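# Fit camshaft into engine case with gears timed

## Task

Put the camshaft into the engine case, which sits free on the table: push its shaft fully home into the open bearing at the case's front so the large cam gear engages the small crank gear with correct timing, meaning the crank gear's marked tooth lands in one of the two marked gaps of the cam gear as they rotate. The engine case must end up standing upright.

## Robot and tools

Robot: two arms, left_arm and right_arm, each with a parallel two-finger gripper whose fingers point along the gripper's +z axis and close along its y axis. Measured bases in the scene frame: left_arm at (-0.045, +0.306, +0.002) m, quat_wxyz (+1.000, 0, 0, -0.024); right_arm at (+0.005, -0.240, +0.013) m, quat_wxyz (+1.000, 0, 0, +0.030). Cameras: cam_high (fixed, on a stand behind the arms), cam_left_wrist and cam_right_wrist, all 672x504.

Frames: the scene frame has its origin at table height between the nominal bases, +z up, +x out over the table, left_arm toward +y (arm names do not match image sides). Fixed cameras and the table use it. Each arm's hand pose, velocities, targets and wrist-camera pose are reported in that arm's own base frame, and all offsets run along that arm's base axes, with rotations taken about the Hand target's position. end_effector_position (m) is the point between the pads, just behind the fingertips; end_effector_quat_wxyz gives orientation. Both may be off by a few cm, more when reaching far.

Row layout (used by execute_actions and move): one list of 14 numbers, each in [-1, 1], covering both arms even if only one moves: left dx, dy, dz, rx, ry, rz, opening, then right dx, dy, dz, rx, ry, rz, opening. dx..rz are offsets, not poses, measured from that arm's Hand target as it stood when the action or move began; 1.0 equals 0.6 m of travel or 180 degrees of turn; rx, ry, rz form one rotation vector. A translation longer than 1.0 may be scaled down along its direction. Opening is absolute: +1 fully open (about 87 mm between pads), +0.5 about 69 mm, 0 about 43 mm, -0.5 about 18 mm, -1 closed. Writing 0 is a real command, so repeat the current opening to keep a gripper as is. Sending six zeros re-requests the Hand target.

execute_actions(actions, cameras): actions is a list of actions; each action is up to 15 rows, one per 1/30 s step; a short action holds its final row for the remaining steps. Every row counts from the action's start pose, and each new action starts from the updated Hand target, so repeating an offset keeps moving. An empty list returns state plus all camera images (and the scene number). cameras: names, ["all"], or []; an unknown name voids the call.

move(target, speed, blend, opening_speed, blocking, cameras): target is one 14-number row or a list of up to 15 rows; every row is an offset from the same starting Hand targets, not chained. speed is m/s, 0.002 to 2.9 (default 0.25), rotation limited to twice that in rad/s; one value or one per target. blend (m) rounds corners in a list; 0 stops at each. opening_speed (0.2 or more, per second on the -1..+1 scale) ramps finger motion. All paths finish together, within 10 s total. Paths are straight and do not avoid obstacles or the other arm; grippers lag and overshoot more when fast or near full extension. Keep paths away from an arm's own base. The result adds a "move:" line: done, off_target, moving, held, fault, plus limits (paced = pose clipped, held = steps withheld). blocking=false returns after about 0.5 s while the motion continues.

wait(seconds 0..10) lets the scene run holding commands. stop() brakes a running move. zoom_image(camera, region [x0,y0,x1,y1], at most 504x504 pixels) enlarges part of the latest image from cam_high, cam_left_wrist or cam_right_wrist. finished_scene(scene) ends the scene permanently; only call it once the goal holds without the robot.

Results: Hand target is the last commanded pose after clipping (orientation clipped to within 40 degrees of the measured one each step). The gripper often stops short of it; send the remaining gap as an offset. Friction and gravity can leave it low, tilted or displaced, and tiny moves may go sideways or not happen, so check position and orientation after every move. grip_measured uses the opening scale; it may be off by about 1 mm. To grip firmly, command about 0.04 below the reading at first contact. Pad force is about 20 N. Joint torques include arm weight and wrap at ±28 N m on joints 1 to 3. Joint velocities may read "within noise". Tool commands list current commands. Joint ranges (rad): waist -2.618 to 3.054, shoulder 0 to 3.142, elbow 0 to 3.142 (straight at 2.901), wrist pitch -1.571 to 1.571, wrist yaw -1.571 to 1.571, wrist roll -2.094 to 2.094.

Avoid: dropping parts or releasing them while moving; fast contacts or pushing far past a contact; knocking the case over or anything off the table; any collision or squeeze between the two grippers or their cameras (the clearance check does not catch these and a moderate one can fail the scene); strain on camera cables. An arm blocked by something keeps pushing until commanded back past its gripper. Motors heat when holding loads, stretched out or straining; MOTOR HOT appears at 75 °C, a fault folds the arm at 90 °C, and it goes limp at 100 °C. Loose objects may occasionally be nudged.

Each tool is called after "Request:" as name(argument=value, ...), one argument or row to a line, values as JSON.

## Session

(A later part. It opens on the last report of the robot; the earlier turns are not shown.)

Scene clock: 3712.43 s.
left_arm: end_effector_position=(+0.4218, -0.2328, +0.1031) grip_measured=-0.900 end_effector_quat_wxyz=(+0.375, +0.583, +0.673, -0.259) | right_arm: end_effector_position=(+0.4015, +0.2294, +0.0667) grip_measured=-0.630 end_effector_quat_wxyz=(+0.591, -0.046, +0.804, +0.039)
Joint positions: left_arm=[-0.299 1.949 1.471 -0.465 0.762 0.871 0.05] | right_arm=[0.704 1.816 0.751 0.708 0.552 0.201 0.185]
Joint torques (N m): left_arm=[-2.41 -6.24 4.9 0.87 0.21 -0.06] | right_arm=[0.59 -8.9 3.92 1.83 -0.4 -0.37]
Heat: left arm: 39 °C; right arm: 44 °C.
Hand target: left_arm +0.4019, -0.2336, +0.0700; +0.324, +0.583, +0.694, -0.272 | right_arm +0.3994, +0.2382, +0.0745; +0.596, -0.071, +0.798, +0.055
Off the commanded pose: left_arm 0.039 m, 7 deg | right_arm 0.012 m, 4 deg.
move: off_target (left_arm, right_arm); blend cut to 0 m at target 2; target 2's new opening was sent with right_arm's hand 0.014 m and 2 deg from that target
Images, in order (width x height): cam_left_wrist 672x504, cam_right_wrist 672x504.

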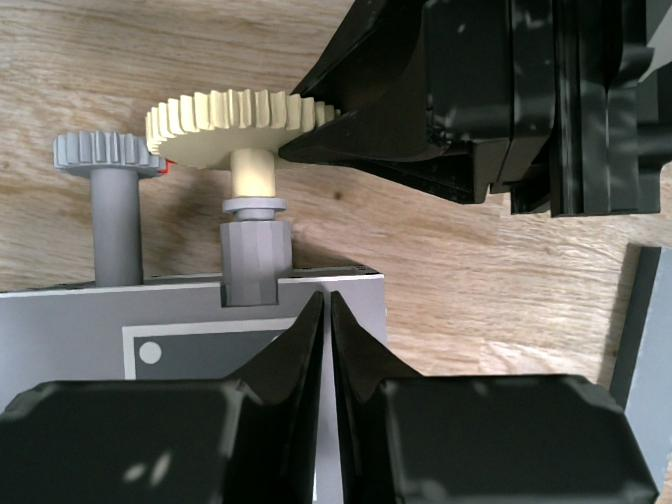

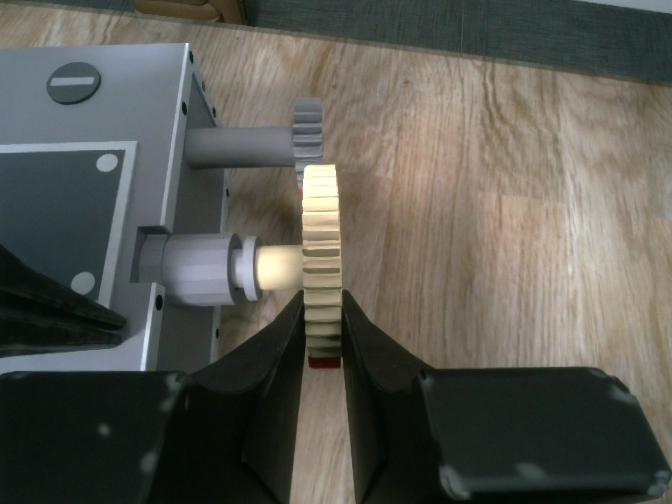

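Request:
move(
  target=[
    [0, 0, 0, 0, 0, 0, -0.9, 0, 0.006, 0, 0, 0, -0.05, -0.63],
    [0, 0, 0, 0, 0, 0, -0.9, 0, 0.008, 0, 0, 0, 0.0, -0.63],
    [0, 0, 0, 0, 0, 0, -0.9, 0, 0.01, 0, 0, 0, -0.05, -0.63],
    [0, 0, 0, 0, 0, 0, -0.9, 0, 0.012, 0.01, 0, 0, -0.01, -0.63],
  ],
  speed=0.06,
  blend=0.001,
  cameras=["cam_left_wrist","cam_right_wrist"],
)

Request:
zoom_image(
  camera="cam_left_wrist",
  region=[40, 40, 300, 310],
)

Scene clock: 3733.37 s.
left_arm: end_effector_position=(+0.4222, -0.2303, +0.1028) grip_measured=-0.900 end_effector_quat_wxyz=(+0.374, +0.580, +0.675, -0.260) | right_arm: end_effector_position=(+0.4004, +0.2323, +0.0682) grip_measured=-0.630 end_effector_quat_wxyz=(+0.589, -0.021, +0.808, +0.028)
Joint positions: left_arm=[-0.292 1.949 1.47 -0.467 0.767 0.869 0.05] | right_arm=[0.729 1.82 0.785 0.651 0.618 0.252 0.185]
Joint torques (N m): left_arm=[-3.06 -6.27 4.94 0.89 0.15 -0.03] | right_arm=[1.1 -9.33 4.6 1.84 -0.42 -0.59]
Heat: left arm: 39 °C; right arm: 45 °C.
Hand target: left_arm +0.4019, -0.2335, +0.0700; +0.324, +0.583, +0.694, -0.272 | right_arm +0.3994, +0.2455, +0.0806; +0.597, -0.059, +0.798, +0.046
Off the commanded pose: left_arm 0.039 m, 6 deg | right_arm 0.018 m, 5 deg.
move: off_target (left_arm, right_arm)
Images, in order (width x height): cam_left_wrist 672x504, cam_right_wrist 672x504.

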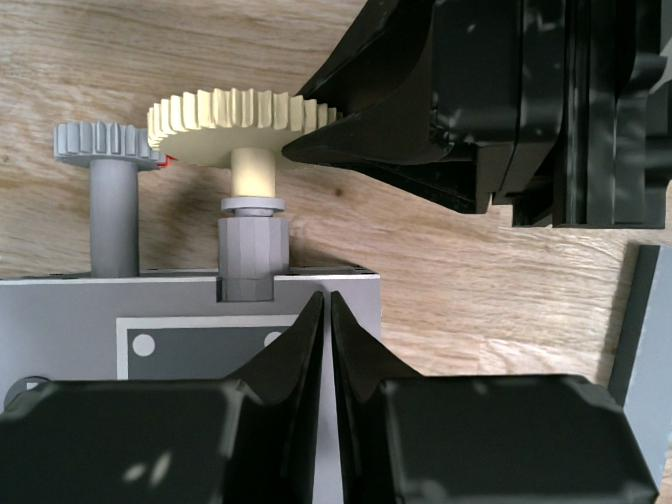

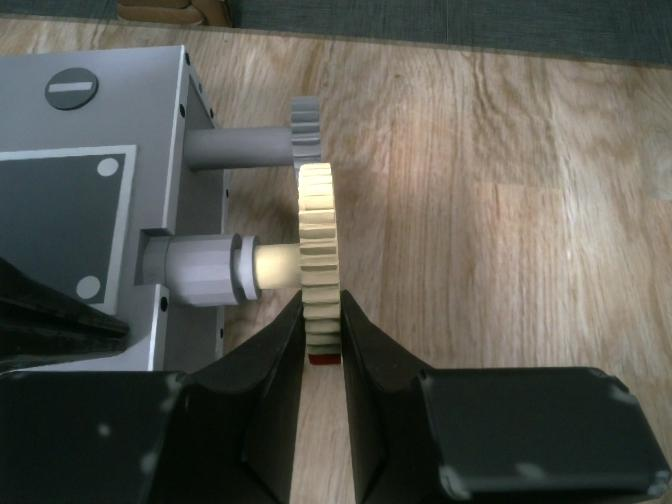

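Scaled by 1.867 from the camera's 672x504 image, which has a finer 960x720 frame.

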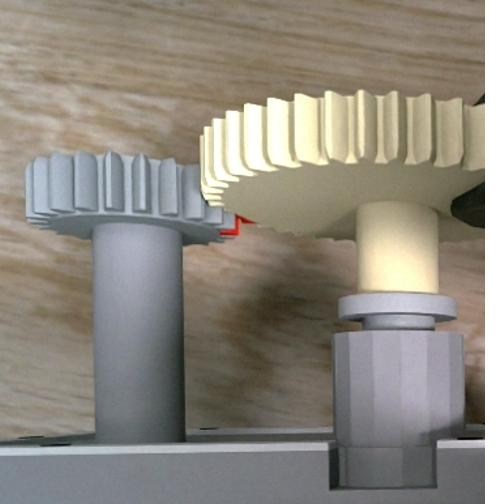

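Request:
move(
  target=[
    [0, 0, 0, 0, 0, 0, -0.9, 0, -0.022, -0.01, 0, 0, 0.01, -0.63],
    [0, 0, 0, 0, 0, 0, -0.9, 0, -0.022, -0.01, 0, 0, 0.01, -0.3],
    [0, 0, 0, 0, 0, 0, -0.9, -0.13, -0.035, 0.06, 0, 0, 0, -0.2],
    [0, 0, 0, 0, 0, 0, -0.9, -0.18, -0.15, 0.12, 0, 0, 0.15, -0.3],
  ],
  speed=[0.06,0.06,0.15,0.25],
  blend=[0,0,0.02,0],
  opening_speed=0.8,
)

Scene clock: 3749.73 s.
left_arm: end_effector_position=(+0.4204, -0.2340, +0.1027) grip_measured=-0.900 end_effector_quat_wxyz=(+0.373, +0.585, +0.671, -0.261) | right_arm: end_effector_position=(+0.2902, +0.1562, +0.1502) grip_measured=-0.300 end_effector_quat_wxyz=(+0.569, -0.241, +0.764, +0.185)
Joint positions: left_arm=[-0.302 1.949 1.47 -0.467 0.765 0.873 0.05] | right_arm=[0.38 0.921 0.433 0.191 -0.23 -0.061 0.35]
Joint torques (N m): left_arm=[-2.19 -6.24 4.97 0.89 0.17 -0.08] | right_arm=[-0.5 -1.29 6.31 1.73 -0.13 -0.11]
Heat: left arm: 39 °C; right arm: 45 °C.
Hand target: left_arm +0.4018, -0.2337, +0.0700; +0.324, +0.583, +0.694, -0.272 | right_arm +0.2915, +0.1555, +0.1527; +0.570, -0.243, +0.763, +0.184
Off the commanded pose: left_arm 0.038 m, 6 deg | right_arm 0.003 m, 0 deg.
move: off_target (left_arm); blend cut to 0 m at target 3

Request:
move(
  target=[
    [0, 0, 0, 0, 0, 0, -0.9, 0.03, -0.1, -0.03, 0.036, -0.027, 0.09, -1],
    [0, 0, 0, 0, 0, 0, -0.9, 0.144, -0.059, -0.088, 0.0729, -0.0545, 0.1892, -1],
  ],
  speed=0.25,
  blend=0.03,
  opening_speed=1,
  cameras=["cam_right_wrist"],
)

Request:
zoom_image(
  camera="cam_right_wrist",
  region=[240, 110, 420, 270],
)

Request:
zoom_image(
  camera="cam_right_wrist",
  region=[330, 120, 430, 220],
)

Scene clock: 3762.57 s.
left_arm: end_effector_position=(+0.4204, -0.2340, +0.1027) grip_measured=-0.900 end_effector_quat_wxyz=(+0.373, +0.585, +0.671, -0.261) | right_arm: end_effector_position=(+0.3774, +0.1178, +0.0984) grip_measured=-1.000 end_effector_quat_wxyz=(+0.574, -0.397, +0.590, +0.405)
Joint positions: left_arm=[-0.302 1.949 1.47 -0.467 0.765 0.873 0.05] | right_arm=[-0.145 1.93 0.673 1.203 -1.352 -0.031 0]
Joint torques (N m): left_arm=[-2.19 -6.24 4.97 0.89 0.17 -0.08] | right_arm=[0.69 -6.16 3.99 1.53 -0.13 -0.05]
Heat: left arm: 39 °C; right arm: 45 °C.
Hand target: left_arm +0.4018, -0.2337, +0.0700; +0.324, +0.583, +0.694, -0.272 | right_arm +0.3778, +0.1201, +0.0998; +0.577, -0.404, +0.582, +0.406
Off the commanded pose: left_arm 0.038 m, 6 deg | right_arm 0.003 m, 1 deg.
move: off_target (left_arm)
Images, in order (width x height): cam_right_wrist 672x504.

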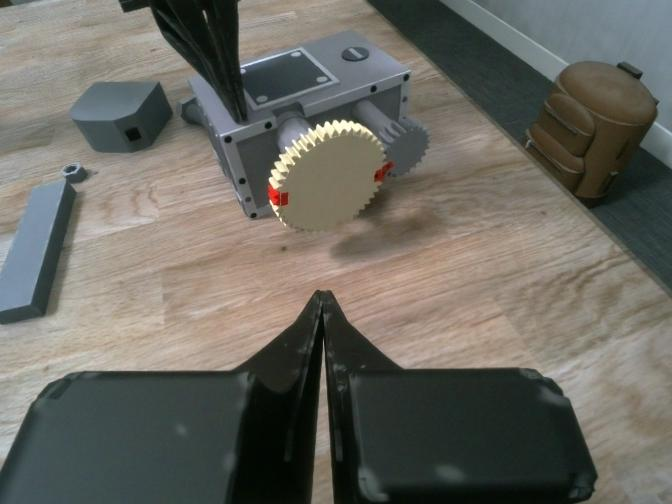

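Scaled by 2.800 from the camera's 672x504 image, which has a finer 960x720 frame.

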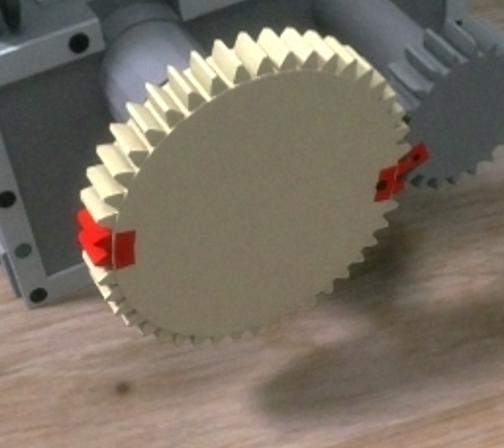

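Scaled by 5.040 from the camera's 672x504 image, which has a finer 960x720 frame.

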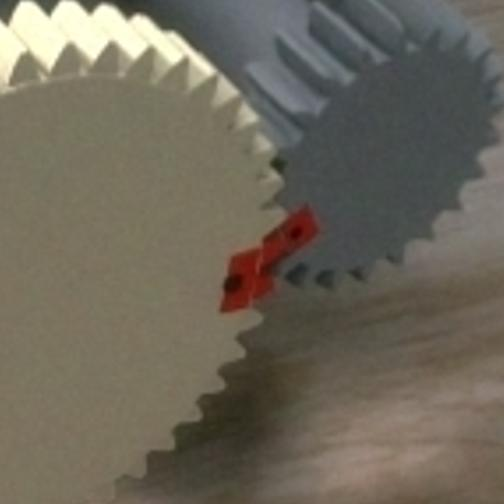

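Request:
move(
  target=[0, 0, 0, 0, 0, 0, -0.9, 0.066, 0.08, -0.08, -0.078, 0.0285, 0.07, -1],
  speed=0.12,
  cameras=["cam_left_wrist","cam_right_wrist"],
)

Scene clock: 3782.03 s.
left_arm: end_effector_position=(+0.4204, -0.2340, +0.1027) grip_measured=-0.900 end_effector_quat_wxyz=(+0.373, +0.585, +0.671, -0.261) | right_arm: end_effector_position=(+0.4120, +0.1657, +0.0496) grip_measured=-1.000 end_effector_quat_wxyz=(+0.447, -0.508, +0.609, +0.414)
Joint positions: left_arm=[-0.302 1.949 1.47 -0.467 0.765 0.873 0.05] | right_arm=[0.02 2.087 1.242 -0.218 -1.272 -0.992 0]
Joint torques (N m): left_arm=[-2.19 -6.24 4.97 0.89 0.17 -0.08] | right_arm=[0.8 -8.44 6.48 0.76 -0.5 -0.17]
Heat: left arm: 38 °C; right arm: 44 °C.
Hand target: left_arm +0.4018, -0.2337, +0.0700; +0.324, +0.583, +0.694, -0.272 | right_arm +0.4173, +0.1681, +0.0517; +0.449, -0.514, +0.605, +0.410
Off the commanded pose: left_arm 0.038 m, 6 deg | right_arm 0.006 m, 1 deg.
move: off_target (left_arm)
Images, in order (width x height): cam_left_wrist 672x504, cam_right_wrist 672x504.

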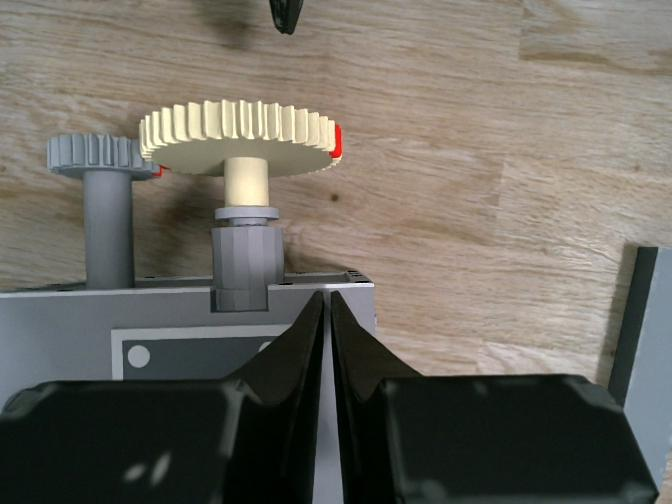

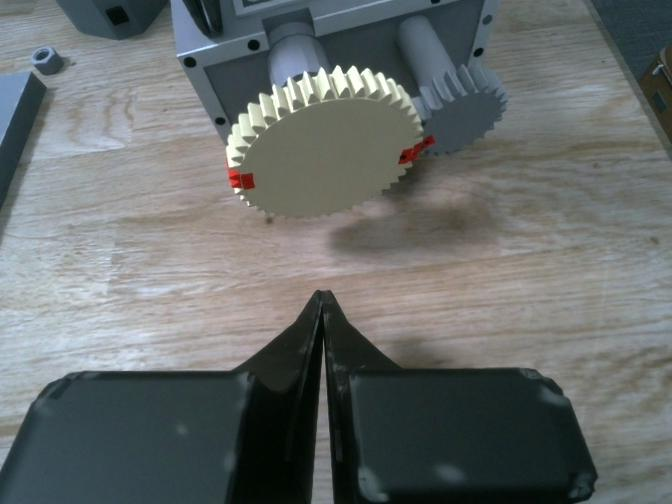

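Request:
move(
  target=[
    [0, 0, 0, 0, 0, 0, -0.9, 0.0, 0.05, -0.012, 0, 0, 0.01, -1],
    [0, 0, 0, 0, 0, 0, -0.9, -0.01, 0.085, -0.005, 0, 0, 0.04, -1],
    [0, 0, 0, 0, 0, 0, -0.9, -0.02, 0.1, 0.03, 0, 0, 0.05, -1],
    [0, 0, 0, 0, 0, 0, -0.9, -0.025, 0.105, 0.05, 0, 0, 0.05, -1],
  ],
  speed=0.06,
  blend=0.003,
  cameras=["cam_left_wrist","cam_right_wrist"],
)

Request:
zoom_image(
  camera="cam_left_wrist",
  region=[40, 40, 300, 310],
)

Scene clock: 3792.67 s.
left_arm: end_effector_position=(+0.4204, -0.2340, +0.1027) grip_measured=-0.900 end_effector_quat_wxyz=(+0.373, +0.585, +0.671, -0.261) | right_arm: end_effector_position=(+0.4013, +0.2196, +0.0575) grip_measured=-1.000 end_effector_quat_wxyz=(-0.402, +0.546, -0.586, -0.443)
Joint positions: left_arm=[-0.302 1.949 1.47 -0.467 0.765 0.873 0.05] | right_arm=[0.154 2.13 1.38 -0.38 -1.25 -1.026 0]
Joint torques (N m): left_arm=[-2.18 -6.23 4.98 0.89 0.17 -0.08] | right_arm=[2.18 -12.97 6.79 0.68 -0.81 -0.08]
Heat: left arm: 38 °C; right arm: 43 °C.
Hand target: left_arm +0.4018, -0.2337, +0.0700; +0.324, +0.583, +0.694, -0.272 | right_arm +0.4025, +0.2311, +0.0818; -0.415, +0.560, -0.562, -0.444
Off the commanded pose: left_arm 0.038 m, 6 deg | right_arm 0.027 m, 4 deg.
move: off_target (left_arm, right_arm)
Images, in order (width x height): cam_left_wrist 672x504, cam_right_wrist 672x504.

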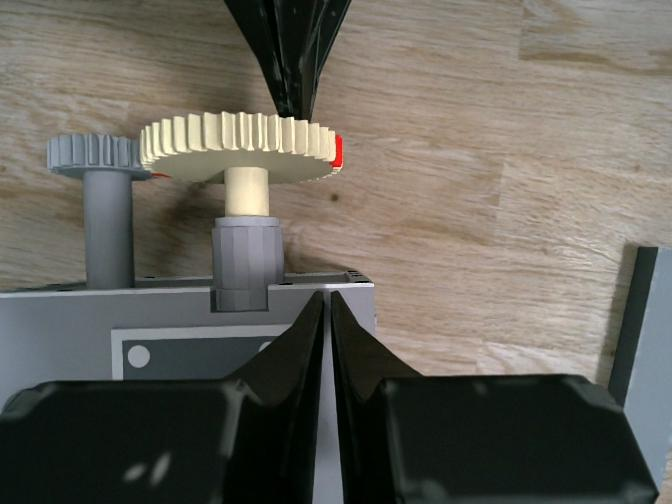

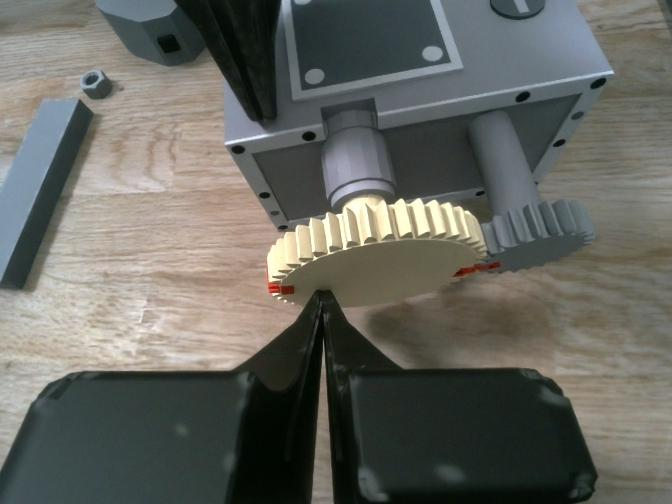

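Scaled by 1.867 from the camera's 672x504 image, which has a finer 960x720 frame.

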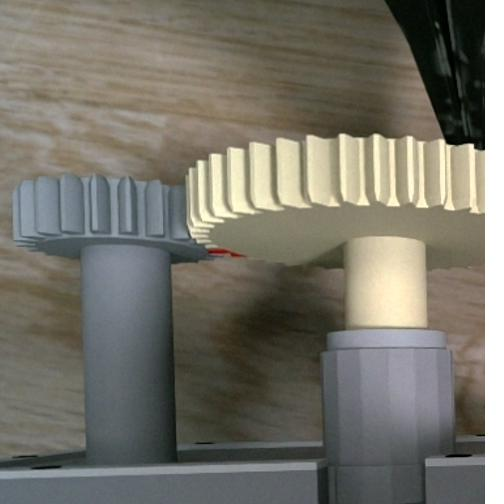

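Request:
move(
  target=[
    [0, 0.01, 0.02, 0, 0, 0, -0.9, 0, -0.07, -0.01, 0, 0, -0.03, -1],
    [0, 0.01, 0.05, 0, 0, 0, -0.9, -0.03, -0.17, 0.04, 0.078, -0.0285, -0.12, -1],
  ],
  speed=0.12,
  blend=0.01,
  cameras=["cam_left_wrist","cam_right_wrist"],
)

Request:
zoom_image(
  camera="cam_right_wrist",
  region=[330, 130, 450, 250],
)

Request:
zoom_image(
  camera="cam_left_wrist",
  region=[40, 40, 300, 310],
)

Scene clock: 3803.87 s.
left_arm: end_effector_position=(+0.4058, -0.2294, +0.1016) grip_measured=-0.900 end_effector_quat_wxyz=(+0.339, +0.581, +0.687, -0.275) | right_arm: end_effector_position=(+0.3836, +0.1327, +0.1088) grip_measured=-1.000 end_effector_quat_wxyz=(+0.577, -0.416, +0.577, +0.403)
Joint positions: left_arm=[-0.302 1.949 1.5 -0.584 0.765 0.88 0.05] | right_arm=[-0.099 1.911 0.712 1.153 -1.333 -0.06 0]
Joint torques (N m): left_arm=[-0.83 -8.58 9.22 0.79 0.29 -0.01] | right_arm=[-0.58 -6.3 2.92 1.52 0.07 -0.03]
Heat: left arm: 39 °C; right arm: 42 °C.
Hand target: left_arm +0.4018, -0.2277, +0.0999; +0.324, +0.583, +0.694, -0.272 | right_arm +0.3844, +0.1291, +0.1057; +0.580, -0.410, +0.580, +0.399
Off the commanded pose: left_arm 0.005 m, 2 deg | right_arm 0.005 m, 1 deg.
move: done
Images, in order (width x height): cam_left_wrist 672x504, cam_right_wrist 672x504.

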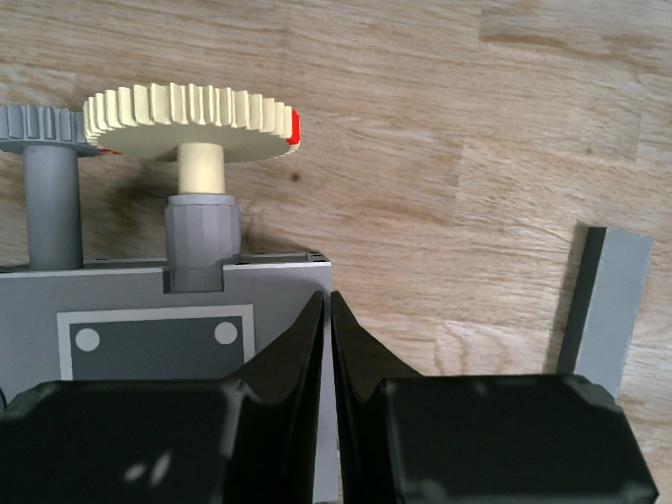

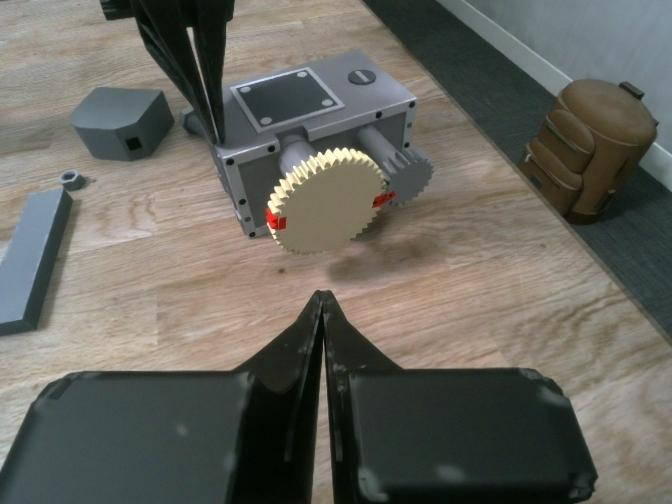

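Scaled by 4.200 from the camera's 672x504 image, which has a finer 960x720 frame.

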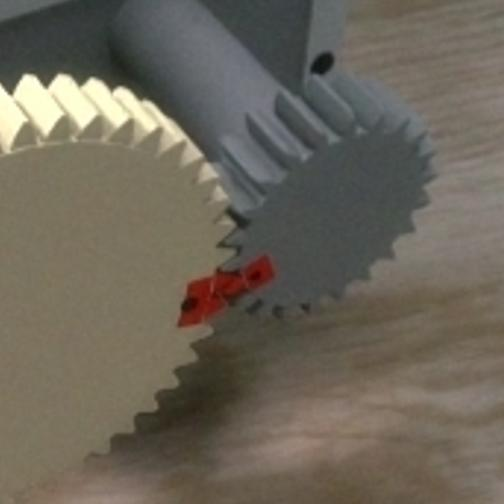

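Scaled by 1.867 from the camera's 672x504 image, which has a finer 960x720 frame.

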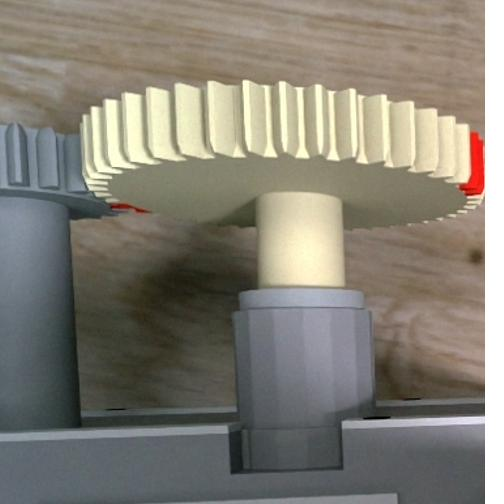

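Request:
move(
  target=[
    [0, 0.02, 0.12, 0, 0, 0, -0.9, -0.05, -0.15, 0.06, 0, 0, 0, -1],
    [-0.05, 0.2, 0.15, 0, 0, 0, -0.9, -0.15, -0.2, 0.1, 0, 0, 0, -1],
  ],
  speed=0.2,
  blend=0.03,
  cameras=["cam_high","cam_left_wrist","cam_right_wrist"],
)

Request:
zoom_image(
  camera="cam_high",
  region=[240, 180, 400, 320],
)

Scene clock: 3819.37 s.
left_arm: end_effector_position=(+0.3736, -0.1038, +0.1771) grip_measured=-0.900 end_effector_quat_wxyz=(+0.313, +0.577, +0.705, -0.268) | right_arm: end_effector_position=(+0.2985, +0.0094, +0.1661) grip_measured=-1.000 end_effector_quat_wxyz=(+0.628, -0.338, +0.621, +0.325)
Joint positions: left_arm=[-0.003 1.844 1.719 -1.247 0.832 1.28 0.05] | right_arm=[-0.597 1.433 0.436 1.079 -1.571 0.06 0]
Joint torques (N m): left_arm=[-0.43 -8.68 9.54 0.4 0.88 0.05] | right_arm=[-0.47 -4.78 3.4 1.12 -0.04 -0.06]
Heat: left arm: 41 °C; right arm: 43 °C.
Hand target: left_arm +0.3719, -0.1075, +0.1900; +0.324, +0.583, +0.694, -0.272 | right_arm +0.2944, +0.0091, +0.1657; +0.581, -0.410, +0.580, +0.398
Off the commanded pose: left_arm 0.014 m, 2 deg | right_arm 0.004 m, 14 deg.
joint sent to its limit (right arm) — joint 5 (wrist yaw), lower limit. The joint targets are off in orientation, not in position.
move: off_target (left_arm, right_arm)

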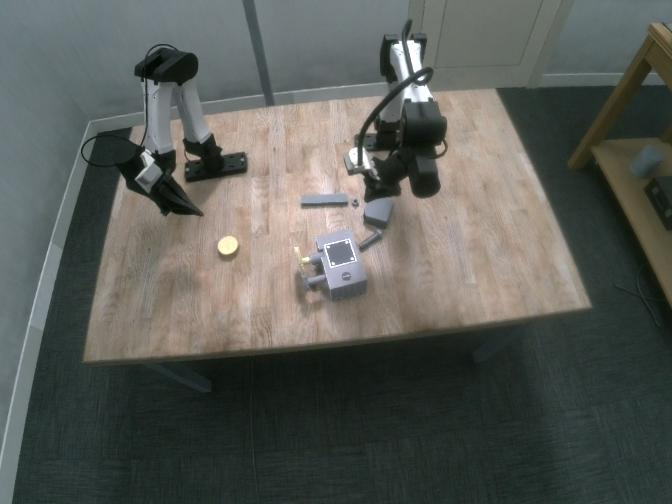

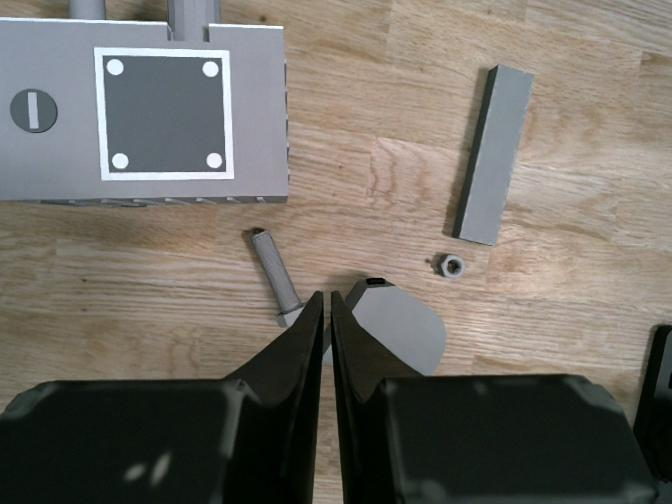

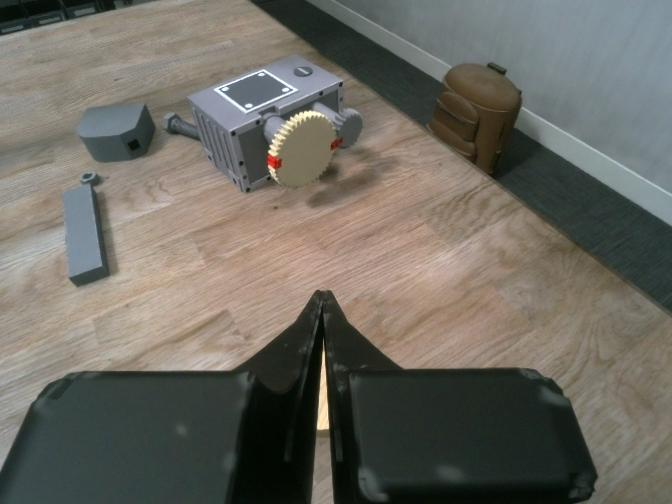

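Scaled by 3.150 from the camera's 672x504 image, which has a finer 960x720 frame.

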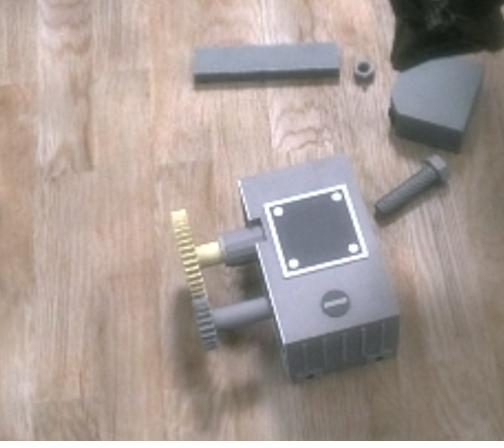

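Request:
zoom_image(
  camera="cam_right_wrist",
  region=[300, 90, 370, 160],
)

Scaled by 7.200 from the camera's 672x504 image, which has a finer 960x720 frame.

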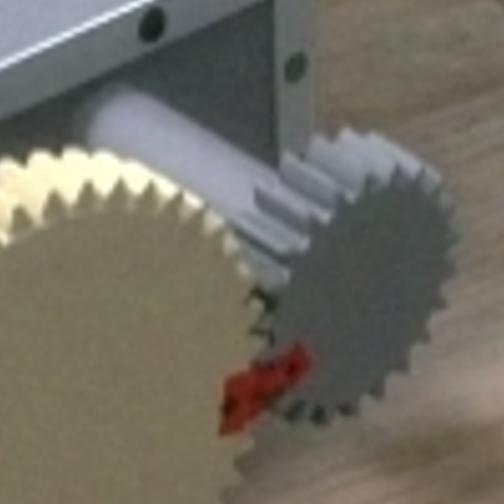

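Request:
finished_scene(
  scene=1,
)

The scene is finished: the task was done.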